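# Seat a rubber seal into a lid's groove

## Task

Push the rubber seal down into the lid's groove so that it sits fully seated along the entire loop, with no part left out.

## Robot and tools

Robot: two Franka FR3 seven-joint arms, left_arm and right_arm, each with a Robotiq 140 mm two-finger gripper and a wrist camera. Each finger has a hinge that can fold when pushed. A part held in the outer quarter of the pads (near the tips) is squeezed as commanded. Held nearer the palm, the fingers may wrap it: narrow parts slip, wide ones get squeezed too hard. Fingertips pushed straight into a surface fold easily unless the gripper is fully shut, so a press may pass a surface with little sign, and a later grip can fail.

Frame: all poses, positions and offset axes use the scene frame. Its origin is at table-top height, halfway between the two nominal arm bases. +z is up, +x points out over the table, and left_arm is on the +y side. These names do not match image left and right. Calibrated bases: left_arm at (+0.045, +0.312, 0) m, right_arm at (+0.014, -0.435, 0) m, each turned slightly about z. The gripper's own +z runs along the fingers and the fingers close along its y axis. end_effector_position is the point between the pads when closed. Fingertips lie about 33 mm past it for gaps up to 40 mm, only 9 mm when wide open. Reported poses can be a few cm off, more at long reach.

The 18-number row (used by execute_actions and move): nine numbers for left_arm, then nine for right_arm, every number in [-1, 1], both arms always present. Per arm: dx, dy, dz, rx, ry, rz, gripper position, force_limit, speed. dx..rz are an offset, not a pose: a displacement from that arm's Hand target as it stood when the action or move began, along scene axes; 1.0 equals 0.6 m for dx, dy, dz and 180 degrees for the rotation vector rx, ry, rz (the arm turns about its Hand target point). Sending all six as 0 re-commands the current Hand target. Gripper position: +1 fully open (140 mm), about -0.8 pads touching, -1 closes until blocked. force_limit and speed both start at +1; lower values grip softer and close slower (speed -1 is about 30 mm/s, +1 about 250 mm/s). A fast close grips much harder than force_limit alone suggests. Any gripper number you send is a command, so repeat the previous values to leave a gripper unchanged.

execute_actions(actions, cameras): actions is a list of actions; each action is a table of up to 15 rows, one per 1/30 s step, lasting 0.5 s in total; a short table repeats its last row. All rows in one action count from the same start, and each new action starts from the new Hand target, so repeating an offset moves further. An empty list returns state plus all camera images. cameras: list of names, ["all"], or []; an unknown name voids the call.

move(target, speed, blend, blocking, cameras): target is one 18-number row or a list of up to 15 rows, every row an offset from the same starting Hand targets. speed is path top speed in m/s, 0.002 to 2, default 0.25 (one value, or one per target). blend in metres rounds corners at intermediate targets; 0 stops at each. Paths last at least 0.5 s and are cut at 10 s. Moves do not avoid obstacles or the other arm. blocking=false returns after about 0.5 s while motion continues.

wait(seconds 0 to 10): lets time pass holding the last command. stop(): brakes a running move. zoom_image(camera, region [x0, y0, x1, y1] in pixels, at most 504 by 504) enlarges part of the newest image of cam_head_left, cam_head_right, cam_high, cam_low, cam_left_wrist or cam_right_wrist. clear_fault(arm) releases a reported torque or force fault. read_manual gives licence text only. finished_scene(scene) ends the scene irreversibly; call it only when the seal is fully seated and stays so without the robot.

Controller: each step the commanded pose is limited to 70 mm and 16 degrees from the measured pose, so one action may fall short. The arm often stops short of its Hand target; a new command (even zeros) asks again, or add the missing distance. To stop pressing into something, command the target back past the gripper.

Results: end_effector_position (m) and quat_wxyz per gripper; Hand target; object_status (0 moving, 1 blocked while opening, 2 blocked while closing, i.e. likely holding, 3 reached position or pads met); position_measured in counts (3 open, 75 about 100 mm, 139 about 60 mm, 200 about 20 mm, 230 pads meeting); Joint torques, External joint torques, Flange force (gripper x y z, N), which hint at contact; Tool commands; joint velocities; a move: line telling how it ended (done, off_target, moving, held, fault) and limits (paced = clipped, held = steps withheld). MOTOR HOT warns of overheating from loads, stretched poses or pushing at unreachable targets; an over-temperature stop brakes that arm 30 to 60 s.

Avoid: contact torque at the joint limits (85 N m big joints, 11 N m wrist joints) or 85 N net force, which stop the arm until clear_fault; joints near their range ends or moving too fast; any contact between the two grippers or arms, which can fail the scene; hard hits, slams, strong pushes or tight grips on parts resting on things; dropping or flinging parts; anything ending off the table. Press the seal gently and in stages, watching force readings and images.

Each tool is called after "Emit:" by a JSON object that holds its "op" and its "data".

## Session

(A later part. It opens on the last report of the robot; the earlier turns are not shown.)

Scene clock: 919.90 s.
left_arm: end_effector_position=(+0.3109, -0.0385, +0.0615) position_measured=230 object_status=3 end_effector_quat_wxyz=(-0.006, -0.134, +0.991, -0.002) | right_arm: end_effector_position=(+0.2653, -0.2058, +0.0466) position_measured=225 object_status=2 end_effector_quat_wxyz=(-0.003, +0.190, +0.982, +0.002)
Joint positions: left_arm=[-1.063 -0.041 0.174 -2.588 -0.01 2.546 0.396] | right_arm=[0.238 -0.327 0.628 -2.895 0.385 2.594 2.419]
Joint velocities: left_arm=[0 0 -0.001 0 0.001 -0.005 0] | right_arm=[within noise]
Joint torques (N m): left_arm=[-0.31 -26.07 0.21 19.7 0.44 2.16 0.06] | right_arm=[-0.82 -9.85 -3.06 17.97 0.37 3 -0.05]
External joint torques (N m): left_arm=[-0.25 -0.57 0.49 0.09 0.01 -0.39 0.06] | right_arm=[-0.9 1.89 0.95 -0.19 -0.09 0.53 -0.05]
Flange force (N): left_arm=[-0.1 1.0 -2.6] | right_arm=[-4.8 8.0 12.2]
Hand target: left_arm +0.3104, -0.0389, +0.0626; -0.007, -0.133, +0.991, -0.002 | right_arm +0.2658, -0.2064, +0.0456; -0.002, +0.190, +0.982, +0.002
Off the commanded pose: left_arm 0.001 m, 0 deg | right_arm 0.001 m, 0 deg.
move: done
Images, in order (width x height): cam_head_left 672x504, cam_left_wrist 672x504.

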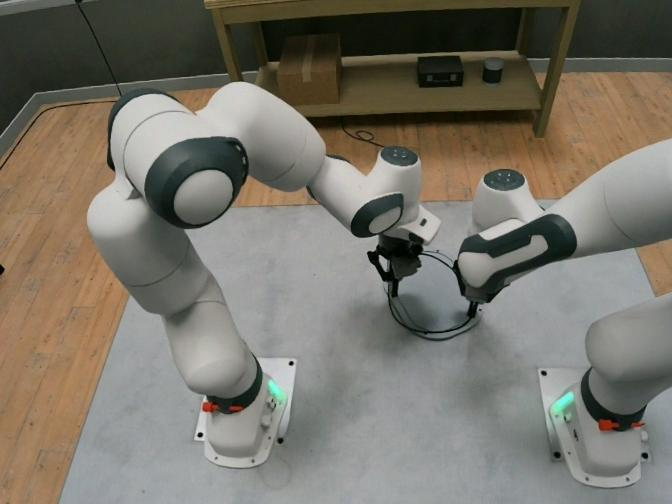

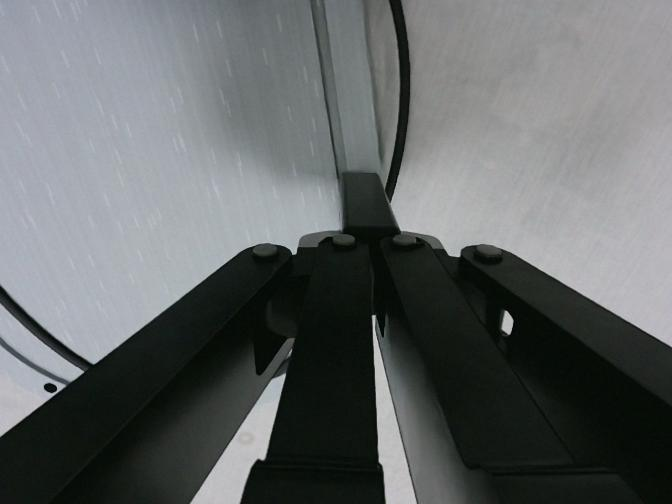

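Emit:
{"op": "move", "data": {"target": [[0,0,0.03,0,0,0,-0.35,-1,0,0,0,0,0,0,0,-1,-1,-1],[-0.007,0.025,0.03,0,0,0,-0.35,-1,0,0,0,0,0,0,0,-1,-1,-1],[-0.007,0.025,-0.0095,0,0,0,-0.35,-1,0,0,0,0,0,0,0,-1,-1,-1],[-0.007,0.025,-0.009,0,0,0,-1,-1,-1,0,0,0,0,0,0,-1,-1,-1],[-0.007,0.025,-0.002,0,0,0,-1,-1,-1,0,0,0,0,0,0,-1,-1,-1],[0.003,-0.015,-0.002,0,0,0,-1,-1,-1,0,0,0,0,0,0,-1,-1,-1],[0.003,-0.015,-0.01,0,0,0,-1,-1,-1,0,0,0,0,0,0,-1,-1,-1]], "speed": 0.06, "cameras": ["cam_left_wrist","cam_head_left"]}}

Emit:
{"op": "zoom_image", "data": {"camera": "cam_head_left", "region": [360, 210, 500, 350]}}

Scene clock: 934.13 s.
left_arm: end_effector_position=(+0.3129, -0.0464, +0.0574) position_measured=230 object_status=3 end_effector_quat_wxyz=(-0.006, -0.131, +0.991, -0.001) | right_arm: end_effector_position=(+0.2653, -0.2058, +0.0466) position_measured=225 object_status=2 end_effector_quat_wxyz=(-0.003, +0.190, +0.982, +0.002)
Joint positions: left_arm=[-1.065 -0.01 0.167 -2.562 -0.018 2.548 0.4] | right_arm=[0.238 -0.327 0.628 -2.895 0.385 2.594 2.419]
Joint velocities: left_arm=[0 0 0 -0.002 -0.005 0.006 0] | right_arm=[within noise]
Joint torques (N m): left_arm=[-0.26 -25.73 0 19.25 0.15 2.39 -0.11] | right_arm=[-0.87 -9.76 -3.16 17.93 0.37 3 -0.05]
External joint torques (N m): left_arm=[-0.26 0.65 0.05 -0.17 -0.28 -0.14 -0.11] | right_arm=[-0.84 1.94 0.94 -0.2 -0.09 0.53 -0.05]
Flange force (N): left_arm=[-0.1 -1.5 1.5] | right_arm=[-4.8 8.0 12.3]
Hand target: left_arm +0.3122, -0.0479, +0.0566; -0.007, -0.133, +0.991, -0.002 | right_arm +0.2658, -0.2064, +0.0456; -0.002, +0.190, +0.982, +0.002
Off the commanded pose: left_arm 0.002 m, 0 deg | right_arm 0.001 m, 0 deg.
move: done
Images, in order (width x height): cam_head_left 672x504, cam_left_wrist 672x504.

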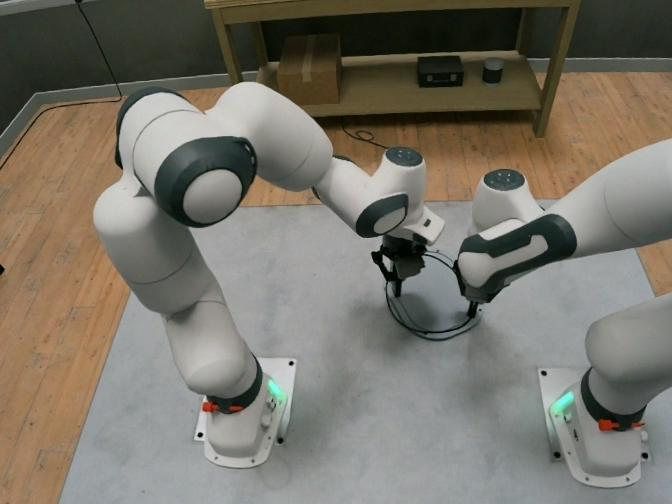

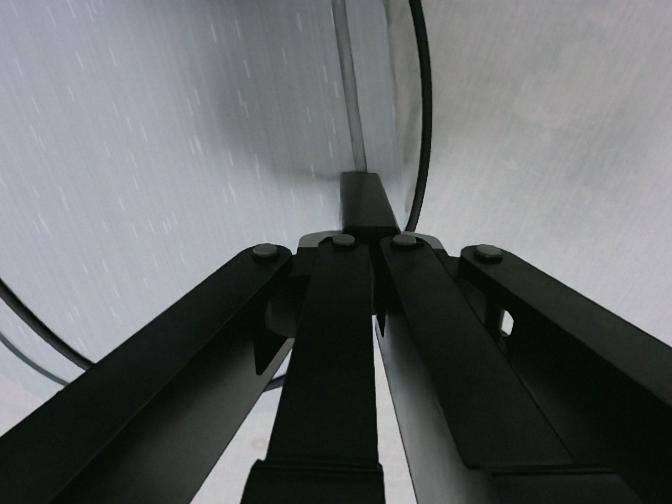

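Scaled by 3.600 from the camera's 672x504 image, which has a finer 960x720 frame.

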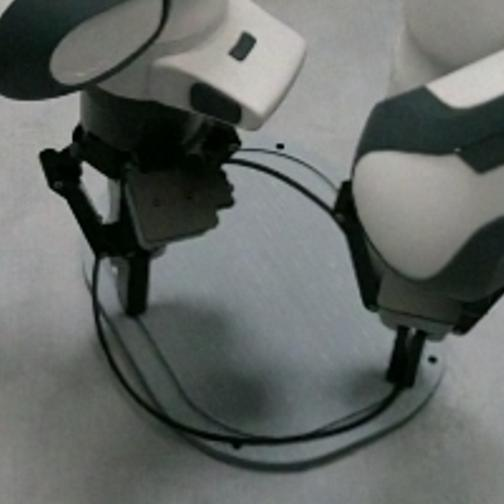

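Emit:
{"op": "move", "data": {"target": [[0,0,0.05,0,0,0,-0.45,-1,0,0,0,0,0,0,0,-1,-1,-1],[0.0447,0.0265,0.05,0,0,0,-0.45,-1,0,0,0,0,0,0,0,-1,-1,-1]], "speed": 0.08, "cameras": ["cam_left_wrist"]}}

Scene clock: 949.53 s.
left_arm: end_effector_position=(+0.3387, -0.0335, +0.0875) position_measured=186 object_status=3 end_effector_quat_wxyz=(-0.007, -0.137, +0.991, -0.005) | right_arm: end_effector_position=(+0.2653, -0.2058, +0.0466) position_measured=225 object_status=2 end_effector_quat_wxyz=(-0.003, +0.190, +0.982, +0.002)
Joint positions: left_arm=[-1.038 -0.069 0.206 -2.534 -0.004 2.467 0.441] | right_arm=[0.238 -0.327 0.628 -2.895 0.385 2.594 2.419]
Joint velocities: left_arm=[0 0.001 -0.001 0.001 0 0 0.007] | right_arm=[within noise]
Joint torques (N m): left_arm=[-0.28 -24.6 0.45 21 0.65 2.13 0.21] | right_arm=[-0.82 -9.84 -3.04 17.9 0.37 2.98 -0.05]
External joint torques (N m): left_arm=[-0.21 0.74 0.96 0.33 0.18 -0.41 0.21] | right_arm=[-0.79 1.81 1.08 -0.23 -0.1 0.51 -0.05]
Flange force (N): left_arm=[-2.7 -2.5 0.3] | right_arm=[-4.3 7.8 11.8]
Hand target: left_arm +0.3390, -0.0320, +0.0866; -0.007, -0.133, +0.991, -0.002 | right_arm +0.2658, -0.2064, +0.0456; -0.002, +0.190, +0.982, +0.002
Off the commanded pose: left_arm 0.002 m, 1 deg | right_arm 0.001 m, 0 deg.
move: done
Images, in order (width x height): cam_left_wrist 672x504.

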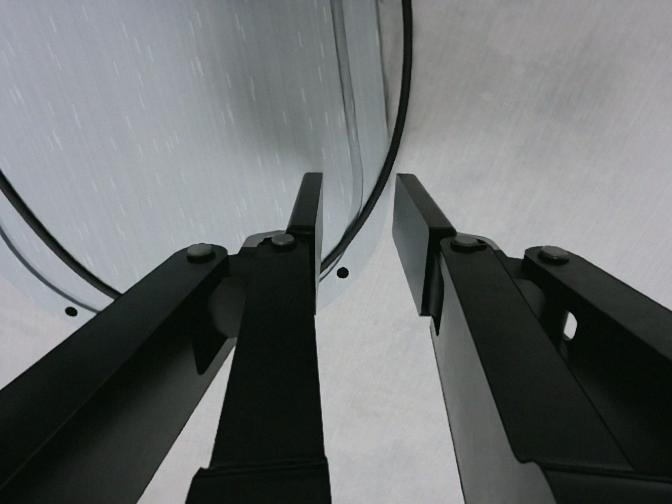

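Emit:
{"op": "move", "data": {"target": [[0.0263,0.0175,0,0,0,0,-0.45,-1,0,0,0,0,0,0,0,-1,-1,-1],[0.0263,0.0175,-0.051,0,0,0,-0.45,-1,0,0,0,0,0,0,0,-1,-1,-1],[0.0263,0.0175,-0.0505,0,0,0,-1,-1,-1,0,0,0,0,0,0,-1,-1,-1],[0.0263,0.0175,-0.043,0,0,0,-1,-1,-1,0,0,0,0,0,0,-1,-1,-1],[0.0263,-0.003,-0.043,0,0,0,-1,-1,-1,0,0,0,0,0,0,-1,-1,-1]], "speed": 0.06, "cameras": ["cam_left_wrist","cam_head_left"]}}

Emit:
{"op": "zoom_image", "data": {"camera": "cam_head_left", "region": [360, 210, 500, 350]}}

Scene clock: 969.83 s.
left_arm: end_effector_position=(+0.3567, -0.0336, +0.0618) position_measured=230 object_status=3 end_effector_quat_wxyz=(-0.004, -0.129, +0.992, -0.004) | right_arm: end_effector_position=(+0.2653, -0.2058, +0.0466) position_measured=225 object_status=2 end_effector_quat_wxyz=(-0.003, +0.190, +0.982, +0.002)
Joint positions: left_arm=[-1.03 0.022 0.222 -2.509 -0.029 2.531 0.503] | right_arm=[0.238 -0.327 0.628 -2.895 0.385 2.594 2.419]
Joint velocities: left_arm=[0 0.001 0 0.002 -0.001 -0.005 -0.004] | right_arm=[within noise]
Joint torques (N m): left_arm=[-0.26 -26.5 0.2 20.86 0.16 2.14 -0.17] | right_arm=[-0.84 -9.8 -3.15 17.89 0.37 3 0.04]
External joint torques (N m): left_arm=[-0.39 0.93 -0.08 1.16 -0.27 -0.39 -0.17] | right_arm=[-0.79 1.82 0.97 -0.11 -0.1 0.55 0.04]
Flange force (N): left_arm=[-2.4 -6.3 0.9] | right_arm=[-4.5 8.1 11.9]
Hand target: left_arm +0.3548, -0.0338, +0.0608; -0.007, -0.133, +0.991, -0.002 | right_arm +0.2658, -0.2064, +0.0456; -0.002, +0.190, +0.982, +0.002
Off the commanded pose: left_arm 0.002 m, 1 deg | right_arm 0.001 m, 0 deg.
move: done
Images, in order (width x height): cam_head_left 672x504, cam_left_wrist 672x504.

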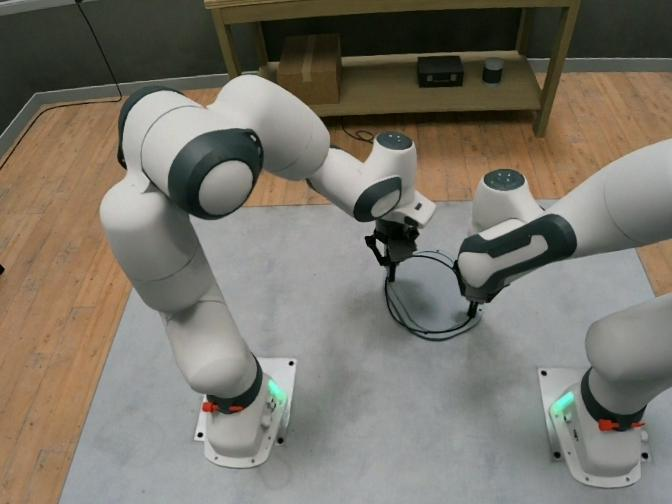

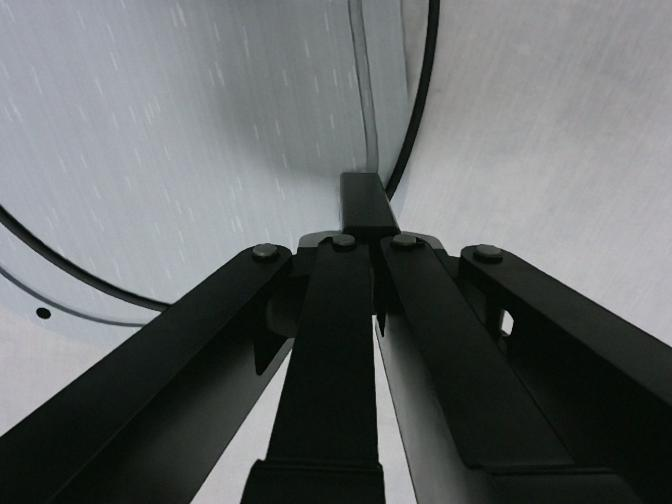

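Scaled by 3.600 from the camera's 672x504 image, which has a finer 960x720 frame.

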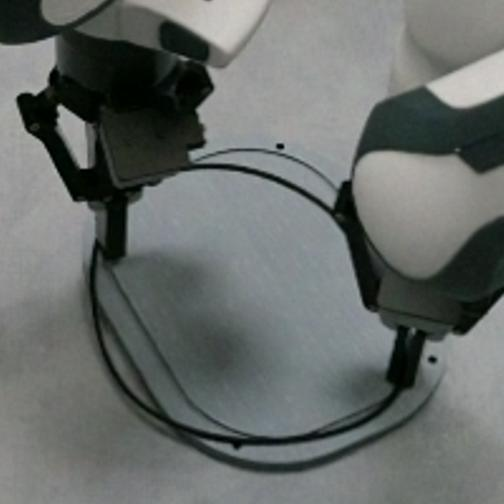

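Emit:
{"op": "move", "data": {"target": [[0,0,0.025,0,0,0,-0.4,-1,0,0,0,0,0,0,0,-1,-1,-1],[0,0.024,0.025,0,0,0,-0.4,-1,0,0,0,0,0,0,0,-1,-1,-1],[0,0.024,-0.0125,0,0,0,-0.4,-1,0,0,0,0,0,0,0,-1,-1,-1],[0,0.024,-0.012,0,0,0,-1,-1,-1,0,0,0,0,0,0,-1,-1,-1]], "speed": 0.06, "cameras": ["cam_left_wrist","cam_head_left"]}}

Scene clock: 982.17 s.
left_arm: end_effector_position=(+0.3553, -0.0204, +0.0554) position_measured=225 object_status=2 end_effector_quat_wxyz=(-0.005, -0.133, +0.991, -0.003) | right_arm: end_effector_position=(+0.2653, -0.2058, +0.0466) position_measured=225 object_status=2 end_effector_quat_wxyz=(-0.003, +0.190, +0.982, +0.002)
Joint positions: left_arm=[-1.021 0.012 0.231 -2.543 -0.027 2.553 0.511] | right_arm=[0.238 -0.327 0.628 -2.895 0.385 2.594 2.419]
Joint torques (N m): left_arm=[-0.19 -25.62 0.68 18.57 0.28 2.13 0.19] | right_arm=[-0.89 -9.82 -3.08 17.93 0.37 3.02 -0.03]
External joint torques (N m): left_arm=[-0.18 1.01 0.6 -0.74 -0.15 -0.38 0.19] | right_arm=[-0.86 1.88 1.04 -0.31 -0.11 0.53 -0.03]
Flange force (N): left_arm=[-1.1 -0.2 2.0] | right_arm=[-4.5 7.8 12.3]
Hand target: left_arm +0.3548, -0.0194, +0.0536; -0.007, -0.133, +0.991, -0.002 | right_arm +0.2658, -0.2064, +0.0456; -0.002, +0.190, +0.982, +0.002
Off the commanded pose: left_arm 0.002 m, 0 deg | right_arm 0.001 m, 0 deg.
move: done
Images, in order (width x height): cam_head_left 672x504, cam_left_wrist 672x504.

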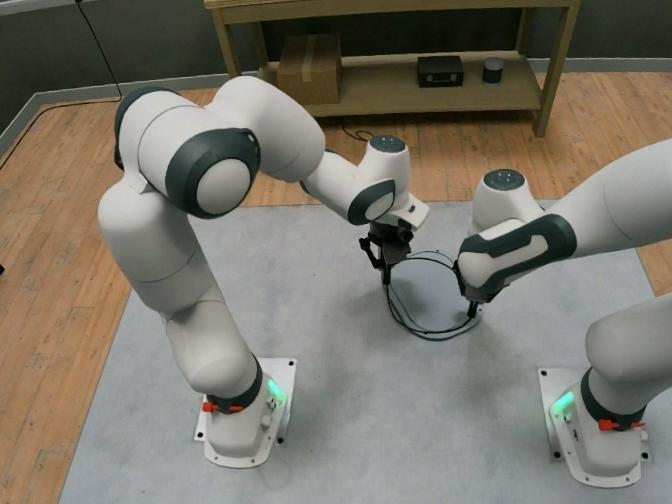

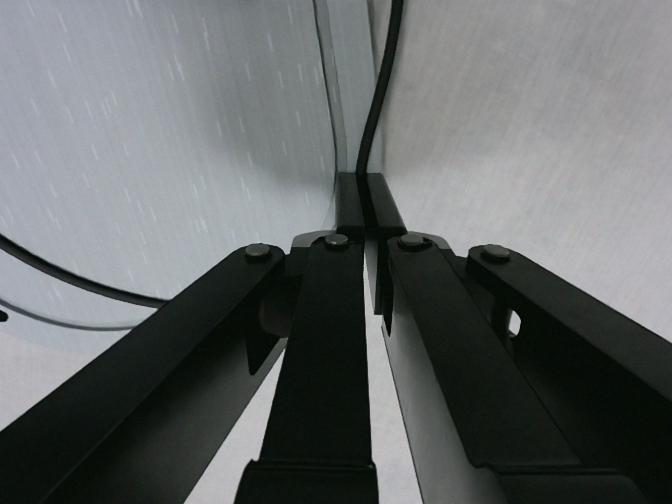

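Emit:
{"op": "move", "data": {"target": [[0,0,0.012,0,0,0,-1,-1,-1,0,0,0,0,0,0,-1,-1,-1],[-0.038,-0.0387,0.012,0,0,0,-1,-1,-1,0,0,0,0,0,0,-1,-1,-1],[-0.038,-0.0387,0.001,0,0,0,-1,-1,-1,0,0,0,0,0,0,-1,-1,-1],[-0.038,-0.0387,0.001,0,0,0,-1,-1,-1,0,0,0.002,0,0,0,-0.65,-1,-1],[-0.038,-0.0387,0.001,0,0,0,-1,-1,-1,0,0,0.1,0,0,0,-0.65,-1,-1],[-0.038,-0.0387,0.001,0,0,0,-1,-1,-1,-0.06,0.05,0.25,0,0,0,-1,-1,0]], "speed": [0.06,0.06,0.06,0.06,0.1,0.2], "cameras": ["cam_left_wrist","cam_head_left","cam_right_wrist"]}}

Emit:
{"op": "zoom_image", "data": {"camera": "cam_head_left", "region": [360, 210, 500, 350]}}

Scene clock: 996.07 s.
left_arm: end_effector_position=(+0.3324, -0.0408, +0.0554) position_measured=225 object_status=2 end_effector_quat_wxyz=(-0.007, -0.130, +0.992, +0.000) | right_arm: end_effector_position=(+0.2300, -0.1763, +0.1949) position_measured=233 object_status=3 end_effector_quat_wxyz=(-0.002, +0.188, +0.982, +0.002)
Joint positions: left_arm=[-1.052 0.016 0.195 -2.536 -0.027 2.545 0.451] | right_arm=[0.365 -0.738 0.522 -2.728 0.389 2.029 2.495]
Joint torques (N m): left_arm=[-0.37 -24.89 0.01 18.58 0.1 2.93 -0.2] | right_arm=[-0.09 -4.62 -8.22 24.09 0.8 2.21 0.06]
External joint torques (N m): left_arm=[-0.31 2.29 -0.03 -0.88 -0.32 0.4 -0.2] | right_arm=[-0.09 -0.1 0.17 0.98 -0.03 -0.27 0.06]
Flange force (N): left_arm=[-0.5 -2.9 7.3] | right_arm=[-0.2 2.1 -2.6]
Hand target: left_arm +0.3320, -0.0426, +0.0542; -0.007, -0.133, +0.991, -0.002 | right_arm +0.2298, -0.1764, +0.1956; -0.002, +0.190, +0.982, +0.002
Off the commanded pose: left_arm 0.002 m, 0 deg | right_arm 0.001 m, 0 deg.
move: done
Images, in order (width x height): cam_head_left 672x504, cam_left_wrist 672x504, cam_right_wrist 672x504.

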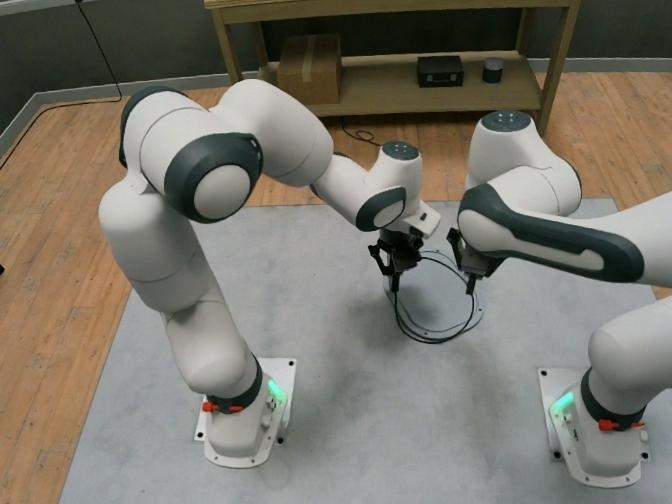

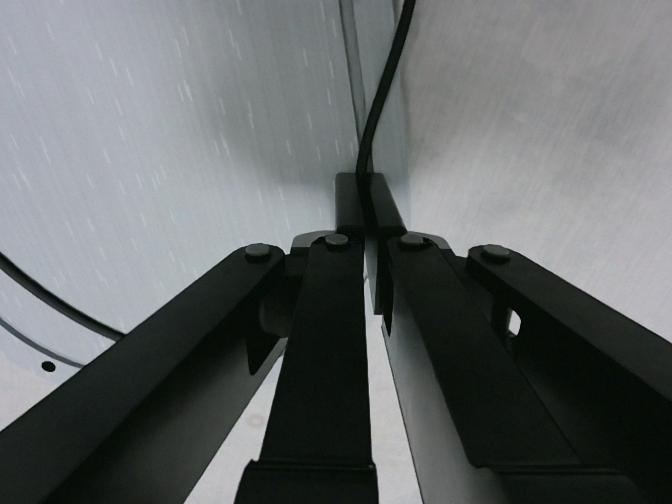

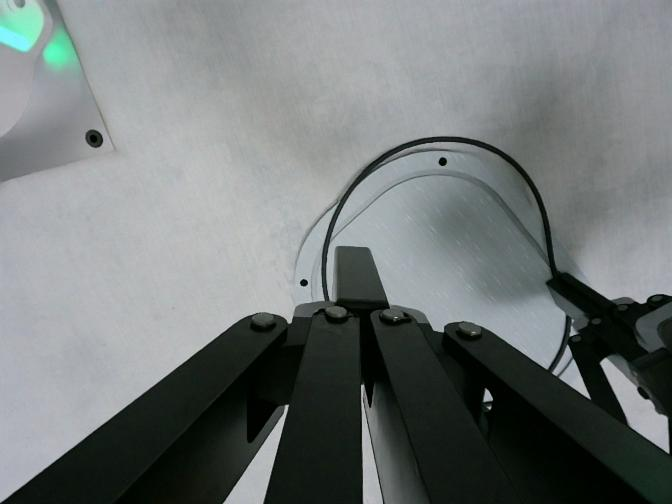

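Scaled by 3.600 from the camera's 672x504 image, which has a finer 960x720 frame.

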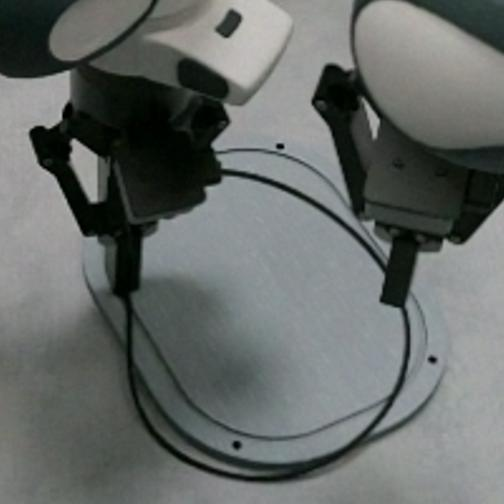

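Emit:
{"op": "move", "data": {"target": [[0,0,0.01,0,0,0,-1,-1,-1,0,0,0,0,0,0,-1,-1,0],[0.036,0.0152,0.01,0,0,0,-1,-1,-1,0,0,0,0,0,0,-1,-1,0],[0.036,0.0152,0.001,0,0,0,-1,-1,-1,0,0,0,0,0,0,-1,-1,0]], "speed": 0.06, "cameras": ["cam_left_wrist","cam_head_left","cam_right_wrist"]}}

Emit:
{"op": "zoom_image", "data": {"camera": "cam_head_left", "region": [360, 210, 500, 350]}}

Scene clock: 1008.20 s.
left_arm: end_effector_position=(+0.3528, -0.0335, +0.0557) position_measured=225 object_status=2 end_effector_quat_wxyz=(-0.006, -0.133, +0.991, -0.001) | right_arm: end_effector_position=(+0.2300, -0.1763, +0.1949) position_measured=233 object_status=3 end_effector_quat_wxyz=(-0.002, +0.188, +0.982, +0.002)
Joint positions: left_arm=[-1.032 0.034 0.217 -2.512 -0.034 2.54 0.492] | right_arm=[0.365 -0.738 0.522 -2.728 0.389 2.029 2.496]
Joint velocities: left_arm=[0 -0.001 -0.001 -0.001 -0.001 0.002 0.007] | right_arm=[within noise]
Joint torques (N m): left_arm=[-0.2 -26.96 0.85 19.36 0.1 2.31 0.22] | right_arm=[-0.1 -4.59 -8.3 24.12 0.79 2.22 0.03]
External joint torques (N m): left_arm=[-0.29 0.81 0.53 -0.22 -0.32 -0.22 0.22] | right_arm=[-0.08 -0.04 0.12 1.05 -0.04 -0.26 0.03]
Flange force (N): left_arm=[-1.5 -1.4 1.9] | right_arm=[-0.4 2.4 -2.7]
Hand target: left_arm +0.3536, -0.0335, +0.0548; -0.007, -0.133, +0.991, -0.002 | right_arm +0.2298, -0.1764, +0.1956; -0.002, +0.190, +0.982, +0.002
Off the commanded pose: left_arm 0.001 m, 0 deg | right_arm 0.001 m, 0 deg.
move: done
Images, in order (width x height): cam_head_left 672x504, cam_left_wrist 672x504, cam_right_wrist 672x504.

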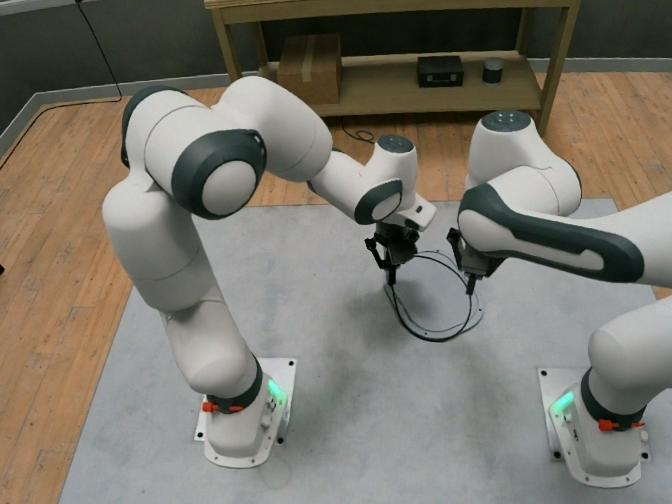

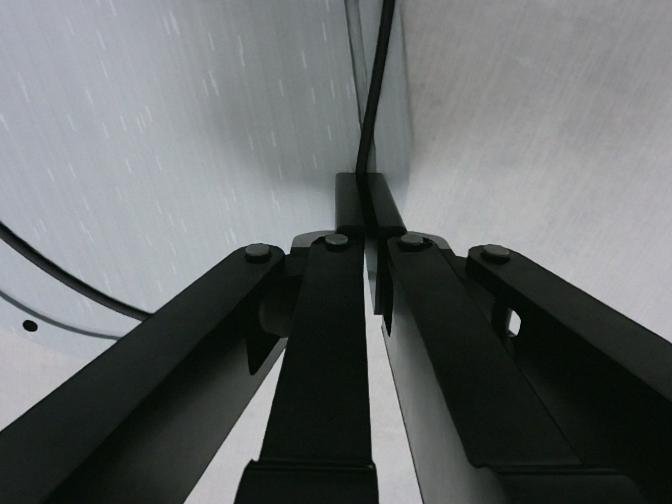

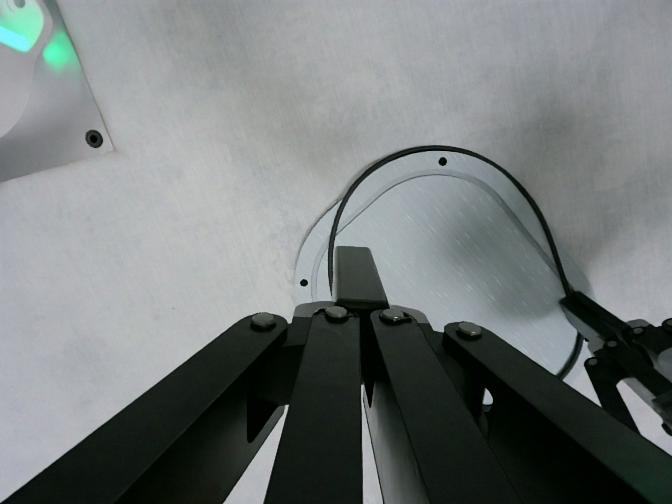

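Scaled by 3.600 from the camera's 672x504 image, which has a finer 960x720 frame.

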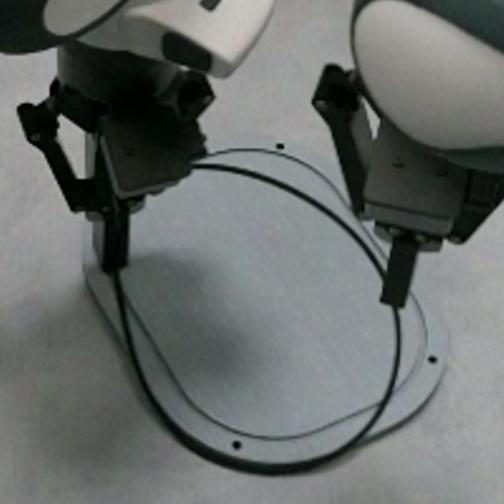

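Emit:
{"op": "move", "data": {"target": [0,0,0,0,0,0,-1,-1,-1,0.2737,-0.015,-0.2,0,0,0.2,-1,-1,0], "speed": 0.2, "cameras": ["cam_right_wrist"]}}

Scene clock: 1023.03 s.
left_arm: end_effector_position=(+0.3528, -0.0335, +0.0557) position_measured=225 object_status=2 end_effector_quat_wxyz=(-0.006, -0.132, +0.991, -0.001) | right_arm: end_effector_position=(+0.3929, -0.1854, +0.0759) position_measured=233 object_status=3 end_effector_quat_wxyz=(-0.003, -0.121, +0.993, +0.000)
Joint positions: left_arm=[-1.032 0.034 0.217 -2.512 -0.034 2.54 0.494] | right_arm=[0.226 -0.04 0.399 -2.532 0.031 2.49 1.887]
Joint velocities: left_arm=[within noise] | right_arm=[0.001 -0.001 0.001 0.003 0.001 0.001 -0.006]
Joint torques (N m): left_arm=[-0.26 -26.93 1 19.39 0.13 2.44 0.19] | right_arm=[-0.06 -23.93 -0.21 21.37 0.51 2.53 -0.3]
External joint torques (N m): left_arm=[-0.26 0.77 0.76 -0.14 -0.3 -0.08 0.19] | right_arm=[-0.05 0.35 0.25 1.13 0 0.09 -0.3]
Flange force (N): left_arm=[-1.7 -1.3 2.1] | right_arm=[-4.1 1.0 0.2]
Hand target: left_arm +0.3536, -0.0335, +0.0548; -0.007, -0.133, +0.991, -0.002 | right_arm +0.3940, -0.1854, +0.0756; -0.002, -0.123, +0.992, +0.001
Off the commanded pose: left_arm 0.001 m, 0 deg | right_arm 0.001 m, 0 deg.
move: done
Images, in order (width x height): cam_right_wrist 672x504.

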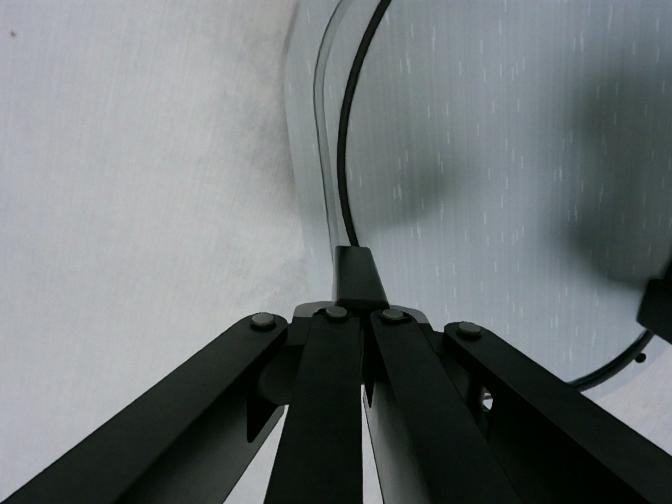

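Emit:
{"op": "move", "data": {"target": [[0,0,0,0,0,0,-1,-1,-1,-0.0198,-0.0047,-0.036,0,0,0,-1,-1,0],[0,0,0,0,0,0,-1,-1,-1,-0.0198,-0.0047,-0.0577,0,0,0,-1,-1,0],[0,0,0,0,0,0,-1,-1,-1,-0.011,-0.0262,-0.0577,0,0,0,-1,-1,0],[0,0,0,0,0,0,-1,-1,-1,-0.0135,-0.02,-0.066,0,0,0,-1,-1,0],[0,0,0,0,0,0,-1,-1,-1,-0.0135,-0.02,-0.036,0,0,0,-1,-1,0],[0,0,0,0,0,0,-1,-1,-1,-0.0013,0.003,-0.036,0,0,0,-1,-1,0],[0,0,0,0,0,0,-1,-1,-1,-0.0013,0.003,-0.0577,0,0,0,-1,-1,0],[0,0,0,0,0,0,-1,-1,-1,0.0075,-0.0185,-0.0577,0,0,0,-1,-1,0],[0,0,0,0,0,0,-1,-1,-1,0.005,-0.0123,-0.066,0,0,0,-1,-1,0],[0,0,0,0,0,0,-1,-1,-1,0.005,-0.0123,-0.036,0,0,0,-1,-1,0],[0,0,0,0,0,0,-1,-1,-1,0.0187,0.0112,-0.036,0,0,0,-1,-1,0],[0,0,0,0,0,0,-1,-1,-1,0.0187,0.0112,-0.0577,0,0,0,-1,-1,0],[0,0,0,0,0,0,-1,-1,-1,0.0275,-0.0103,-0.0577,0,0,0,-1,-1,0],[0,0,0,0,0,0,-1,-1,-1,0.025,-0.0042,-0.066,0,0,0,-1,-1,0],[0,0,0,0,0,0,-1,-1,-1,0.05,0.006,0.01,0,0,0,-1,-1,0]], "speed": 0.1, "blend": [0.002,0.001,0.001,0,0.002,0.002,0.001,0.001,0,0.002,0.002,0.001,0.001,0,0], "cameras": ["cam_right_wrist","cam_head_left"]}}

Emit:
{"op": "zoom_image", "data": {"camera": "cam_head_left", "region": [360, 210, 500, 350]}}

Emit:
{"op": "zoom_image", "data": {"camera": "cam_right_wrist", "region": [200, 0, 600, 300]}}

Scene clock: 1044.10 s.
left_arm: end_effector_position=(+0.3529, -0.0336, +0.0557) position_measured=225 object_status=2 end_effector_quat_wxyz=(-0.006, -0.132, +0.991, -0.001) | right_arm: end_effector_position=(+0.4242, -0.1814, +0.0811) position_measured=233 object_status=3 end_effector_quat_wxyz=(-0.001, -0.122, +0.993, +0.001)
Joint positions: left_arm=[-1.032 0.034 0.217 -2.512 -0.034 2.54 0.494] | right_arm=[0.212 0.026 0.381 -2.439 -0.012 2.461 1.887]
Joint velocities: left_arm=[within noise] | right_arm=[-0.001 0.001 0 0 0 -0.005 -0.005]
Joint torques (N m): left_arm=[-0.24 -26.97 1.01 19.35 0.14 2.43 0.18] | right_arm=[-0.15 -27.57 0.86 21.91 0.87 2.21 -0.32]
External joint torques (N m): left_arm=[-0.32 0.64 0.7 -0.12 -0.29 -0.09 0.18] | right_arm=[-0.04 -0.56 0.67 1.2 0.33 -0.26 -0.32]
Flange force (N): left_arm=[-1.4 -1.1 1.7] | right_arm=[-1.6 0.4 -3.5]
Hand target: left_arm +0.3536, -0.0335, +0.0548; -0.007, -0.133, +0.991, -0.002 | right_arm +0.4240, -0.1818, +0.0816; -0.002, -0.123, +0.992, +0.001
Off the commanded pose: left_arm 0.001 m, 0 deg | right_arm 0.001 m, 0 deg.
move: done
Images, in order (width x height): cam_head_left 672x504, cam_right_wrist 672x504.

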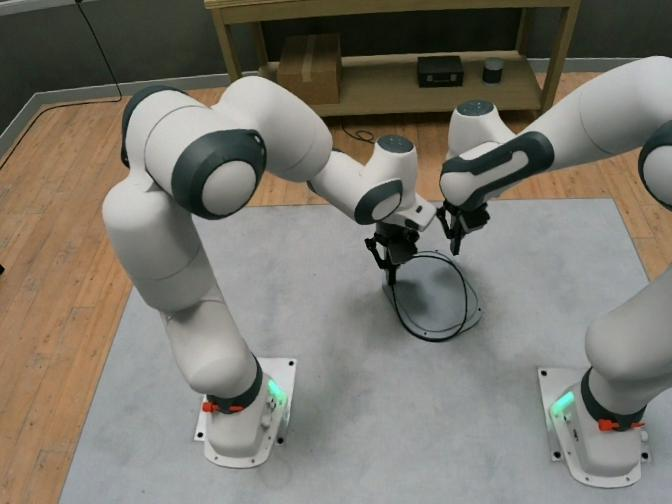

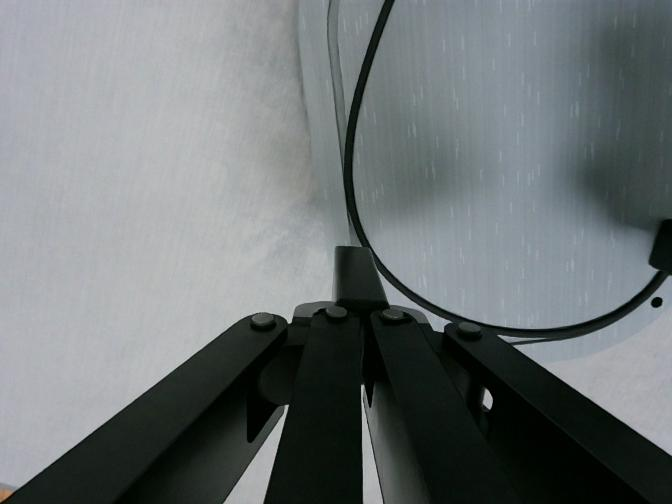

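Scaled by 3.600 from the camera's 672x504 image, which has a finer 960x720 frame.

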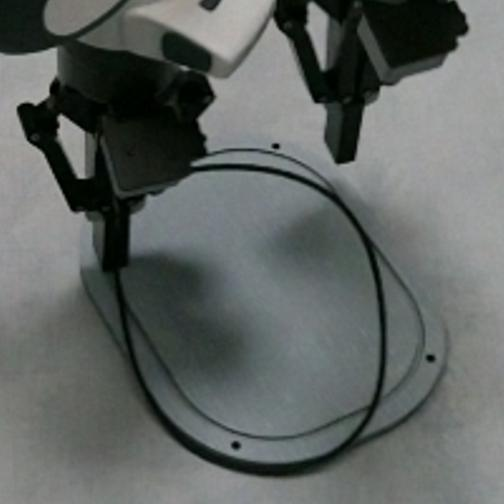

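Scaled by 1.260 from the camera's 672x504 image, which has a finer 960x720 frame.

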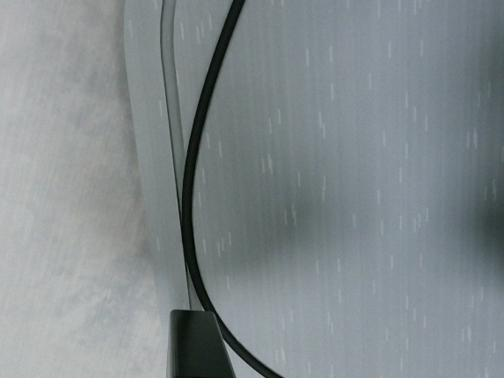

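Emit:
{"op": "move", "data": {"target": [[0,0,0,0,0,0,-1,-1,-1,-0.0225,0.0112,-0.046,0,0,0,-1,-1,0],[0,0,0,0,0,0,-1,-1,-1,-0.0225,0.0112,-0.0677,0,0,0,-1,-1,0],[0,0,0,0,0,0,-1,-1,-1,-0.0137,-0.0103,-0.0677,0,0,0,-1,-1,0],[0,0,0,0,0,0,-1,-1,-1,-0.0162,-0.0042,-0.0777,0,0,0,-1,-1,0],[0,0,0,0,0,0,-1,-1,-1,-0.0162,-0.0042,-0.046,0,0,0,-1,-1,0],[0,0,0,0,0,0,-1,-1,-1,-0.0025,0.0178,-0.046,0,0,0,-1,-1,0],[0,0,0,0,0,0,-1,-1,-1,-0.0025,0.0178,-0.0677,0,0,0,-1,-1,0],[0,0,0,0,0,0,-1,-1,-1,0.0063,-0.0037,-0.0677,0,0,0,-1,-1,0],[0,0,0,0,0,0,-1,-1,-1,0.0038,0.0025,-0.0777,0,0,0,-1,-1,0],[0,0,0,0,0,0,-1,-1,-1,0.0038,0.0025,-0.046,0,0,0,-1,-1,0],[0,0,0,0,0,0,-1,-1,-1,0.0163,0.0287,-0.046,0,0,0,-1,-1,0],[0,0,0,0,0,0,-1,-1,-1,0.0163,0.0287,-0.0677,0,0,0,-1,-1,0],[0,0,0,0,0,0,-1,-1,-1,0.0305,0.0102,-0.0677,0,0,0,-1,-1,0],[0,0,0,0,0,0,-1,-1,-1,0.0265,0.0155,-0.0777,0,0,0,-1,-1,0],[0,0,0,0,0,0,-1,-1,-1,0.05,0.03,0,0,0,0,-1,-1,0]], "speed": 0.1, "blend": [0.002,0.001,0.001,0,0.002,0.002,0.001,0.001,0,0.002,0.002,0.001,0.001,0,0], "cameras": ["cam_right_wrist"]}}

Emit:
{"op": "zoom_image", "data": {"camera": "cam_right_wrist", "region": [200, 0, 600, 300]}}

Scene clock: 1069.43 s.
left_arm: end_effector_position=(+0.3529, -0.0336, +0.0557) position_measured=225 object_status=2 end_effector_quat_wxyz=(-0.006, -0.132, +0.991, -0.001) | right_arm: end_effector_position=(+0.4544, -0.1636, +0.0812) position_measured=233 object_status=3 end_effector_quat_wxyz=(-0.001, -0.122, +0.993, +0.001)
Joint positions: left_arm=[-1.032 0.034 0.217 -2.512 -0.034 2.54 0.494] | right_arm=[0.226 0.121 0.367 -2.319 -0.063 2.43 1.923]
Joint velocities: left_arm=[within noise] | right_arm=[0 0 0.001 -0.002 -0.001 -0.004 -0.006]
Joint torques (N m): left_arm=[-0.29 -26.96 0.98 19.36 0.15 2.41 0.2] | right_arm=[-0.26 -31.24 2.15 22.21 0.89 2.26 -0.33]
External joint torques (N m): left_arm=[-0.28 0.81 0.76 -0.19 -0.28 -0.12 0.2] | right_arm=[-0.19 -0.67 0.8 1.28 0.33 -0.17 -0.33]
Flange force (N): left_arm=[-1.7 -1.2 2.1] | right_arm=[-1.8 0.2 -3.5]
Hand target: left_arm +0.3536, -0.0335, +0.0548; -0.007, -0.133, +0.991, -0.002 | right_arm +0.4540, -0.1638, +0.0816; -0.002, -0.123, +0.992, +0.001
Off the commanded pose: left_arm 0.001 m, 0 deg | right_arm 0.001 m, 0 deg.
move: done
Images, in order (width x height): cam_right_wrist 672x504.

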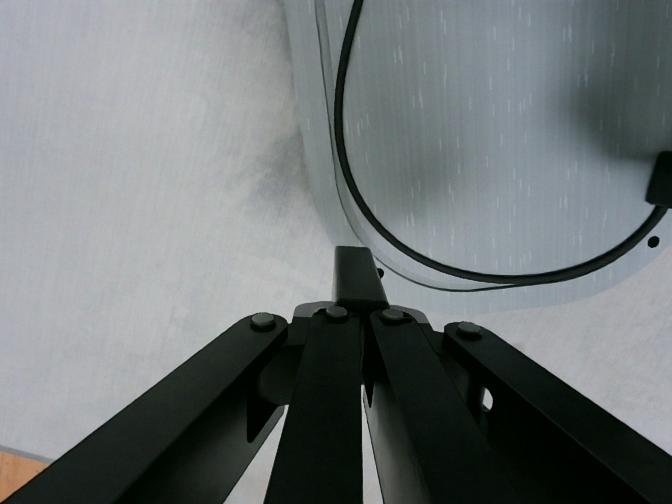

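Scaled by 1.260 from the camera's 672x504 image, which has a finer 960x720 frame.

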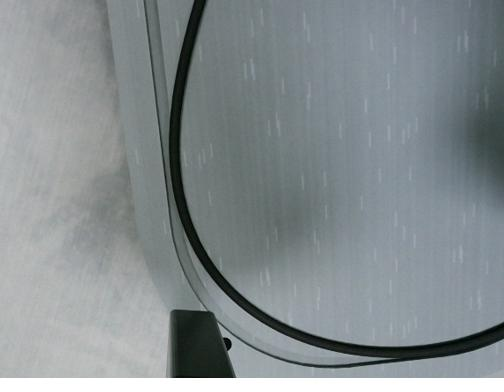

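Emit:
{"op": "move", "data": {"target": [[0,0,0.006,0,0,0,-1,-1,-1,0,0,0,0,0,0,-1,-1,0],[0.021,0.0015,0.006,0,0,0,-1,-1,-1,0,0,0,0,0,0,-1,-1,0],[0.021,0.0015,0,0,0,0,-1,-1,-1,0,0,0,0,0,0,-1,-1,0]], "speed": 0.06, "cameras": ["cam_right_wrist","cam_left_wrist","cam_head_left"]}}

Emit:
{"op": "zoom_image", "data": {"camera": "cam_head_left", "region": [360, 210, 500, 350]}}

Scene clock: 1078.30 s.
left_arm: end_effector_position=(+0.3651, -0.0323, +0.0555) position_measured=225 object_status=2 end_effector_quat_wxyz=(-0.006, -0.133, +0.991, -0.001) | right_arm: end_effector_position=(+0.4542, -0.1637, +0.0811) position_measured=233 object_status=3 end_effector_quat_wxyz=(-0.001, -0.123, +0.992, +0.000)
Joint positions: left_arm=[-1.021 0.054 0.227 -2.487 -0.041 2.533 0.518] | right_arm=[0.226 0.121 0.367 -2.319 -0.063 2.429 1.921]
Joint velocities: left_arm=[0.001 0 -0.001 0 -0.001 0 0.007] | right_arm=[within noise]
Joint torques (N m): left_arm=[-0.18 -27.46 1.01 19.3 0.04 2.47 0.24] | right_arm=[-0.07 -31.22 2.03 22.3 0.89 2.18 -0.29]
External joint torques (N m): left_arm=[-0.1 0.87 0.69 -0.27 -0.4 -0.04 0.24] | right_arm=[-0.2 -0.7 0.47 1.39 0.34 -0.25 -0.29]
Flange force (N): left_arm=[-1.9 -1.1 2.6] | right_arm=[-2.4 0.2 -3.6]
Hand target: left_arm +0.3662, -0.0326, +0.0548; -0.007, -0.133, +0.991, -0.002 | right_arm +0.4540, -0.1638, +0.0816; -0.002, -0.123, +0.992, +0.001
Off the commanded pose: left_arm 0.001 m, 0 deg | right_arm 0.001 m, 0 deg.
move: done
Images, in order (width x height): cam_head_left 672x504, cam_left_wrist 672x504, cam_right_wrist 672x504.

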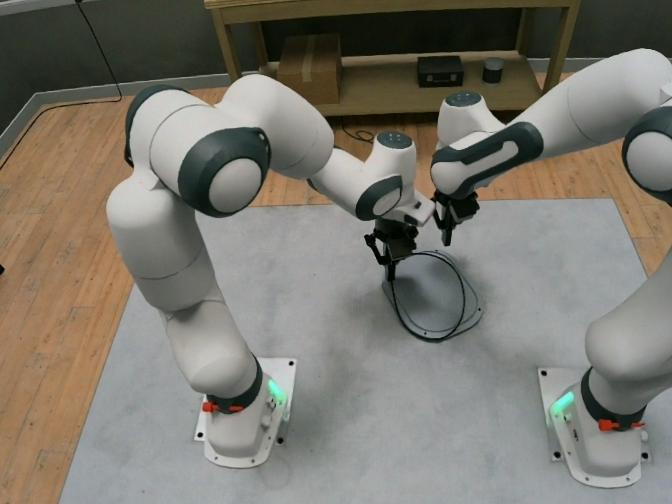

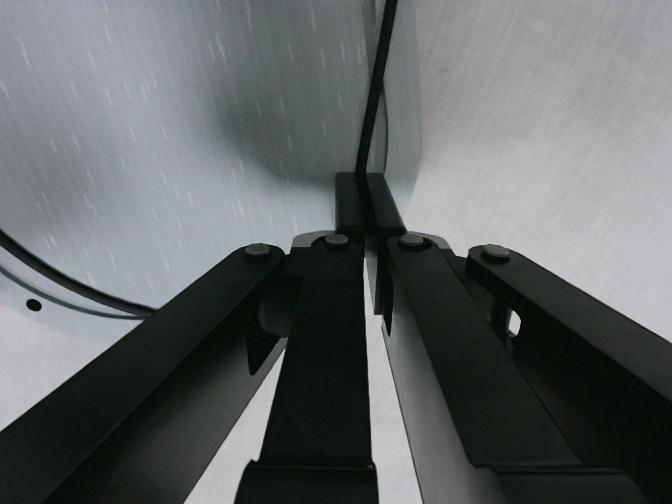

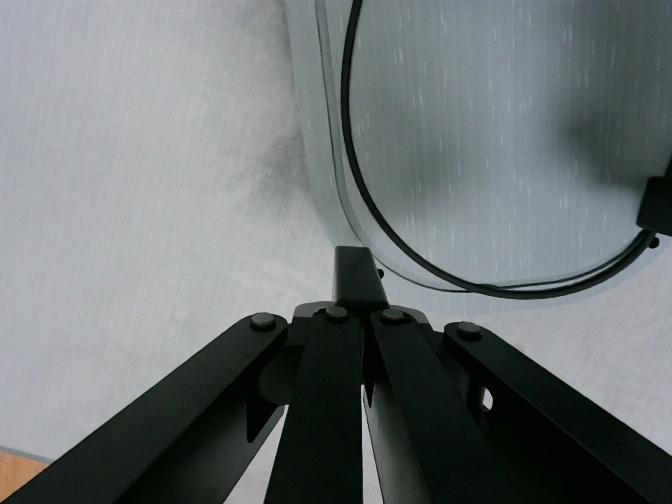

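Scaled by 3.600 from the camera's 672x504 image, which has a finer 960x720 frame.

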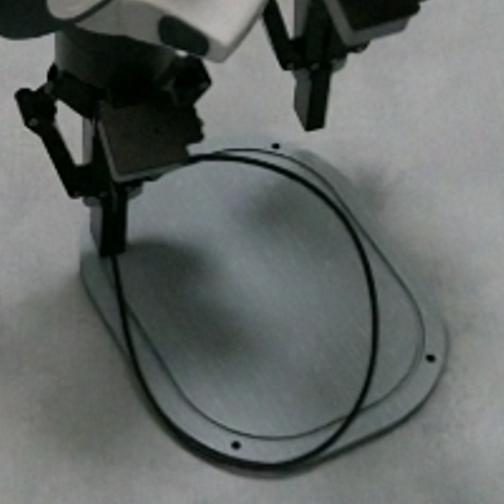

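Emit:
{"op": "move", "data": {"target": [[0,0,0,0,0,0,-1,-1,-1,-0.1017,-0.034,0,0,0,0,-0.45,-1,0],[0,0,0,0,0,0,-1,-1,-1,-0.1017,-0.034,-0.06,0,0,0,-0.45,-1,0],[0,0,0,0,0,0,-1,-1,-1,-0.1017,-0.034,-0.0595,0,0,0,-1,-1,-1],[0,0,0,0,0,0,-1,-1,-1,-0.1017,-0.034,-0.053,0,0,0,-1,-1,-1],[0,0,0,0,0,0,-1,-1,-1,-0.0925,-0.056,-0.053,0,0,0,-1,-1,-1],[0,0,0,0,0,0,-1,-1,-1,-0.0925,-0.056,-0.0605,0,0,0,-1,-1,-1]], "speed": 0.08, "cameras": ["cam_right_wrist","cam_head_left","cam_left_wrist"]}}

Emit:
{"op": "zoom_image", "data": {"camera": "cam_head_left", "region": [360, 210, 500, 350]}}

Scene clock: 1094.33 s.
left_arm: end_effector_position=(+0.3651, -0.0323, +0.0555) position_measured=225 object_status=2 end_effector_quat_wxyz=(-0.007, -0.132, +0.991, -0.001) | right_arm: end_effector_position=(+0.3979, -0.1963, +0.0462) position_measured=230 object_status=3 end_effector_quat_wxyz=(-0.003, -0.121, +0.993, +0.001)
Joint positions: left_arm=[-1.02 0.054 0.227 -2.487 -0.042 2.533 0.52] | right_arm=[0.221 0.032 0.373 -2.551 -0.012 2.577 1.891]
Joint velocities: left_arm=[within noise] | right_arm=[0.001 -0.001 -0.001 0 -0.001 0.004 -0.001]
Joint torques (N m): left_arm=[-0.13 -27.48 1.01 19.43 0.05 2.48 0.2] | right_arm=[-0.28 -25.47 0.51 19.59 0.1 2.47 -0.19]
External joint torques (N m): left_arm=[-0.13 0.93 0.62 -0.2 -0.38 -0.04 0.2] | right_arm=[-0.31 0.3 0.13 0.58 -0.35 0.02 -0.19]
Flange force (N): left_arm=[-1.9 -1.4 2.6] | right_arm=[-3.1 0.3 1.1]
Hand target: left_arm +0.3662, -0.0326, +0.0548; -0.007, -0.133, +0.991, -0.002 | right_arm +0.3985, -0.1974, +0.0453; -0.002, -0.123, +0.992, +0.001
Off the commanded pose: left_arm 0.001 m, 0 deg | right_arm 0.002 m, 0 deg.
move: done
Images, in order (width x height): cam_head_left 672x504, cam_left_wrist 672x504, cam_right_wrist 672x504.

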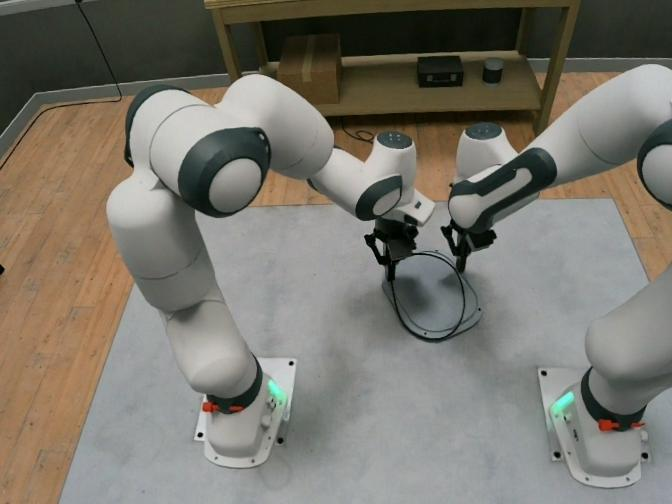

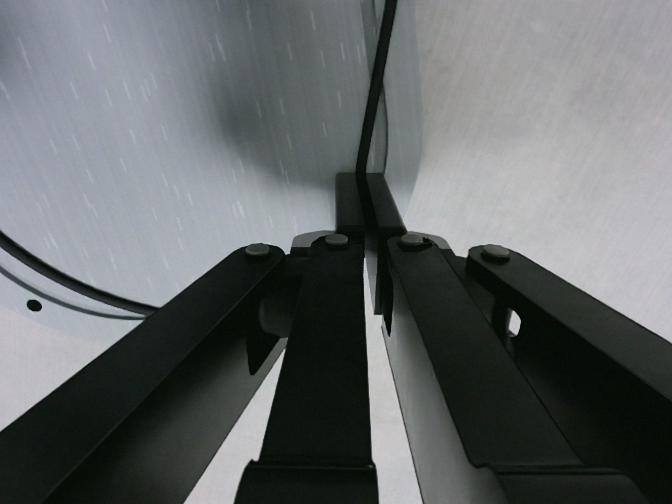

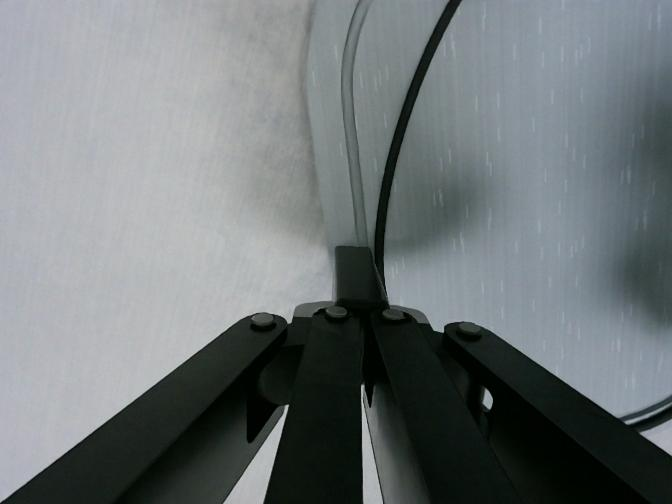

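Scaled by 3.600 from the camera's 672x504 image, which has a finer 960x720 frame.

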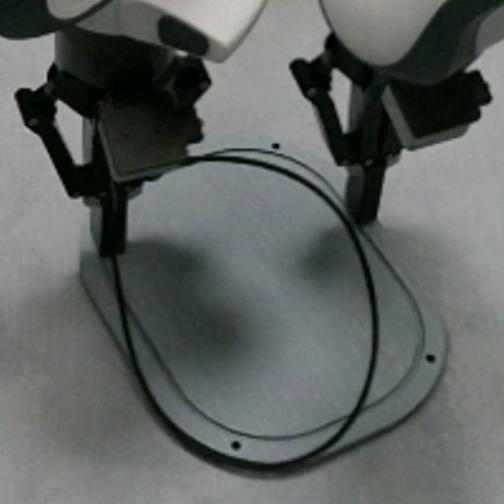

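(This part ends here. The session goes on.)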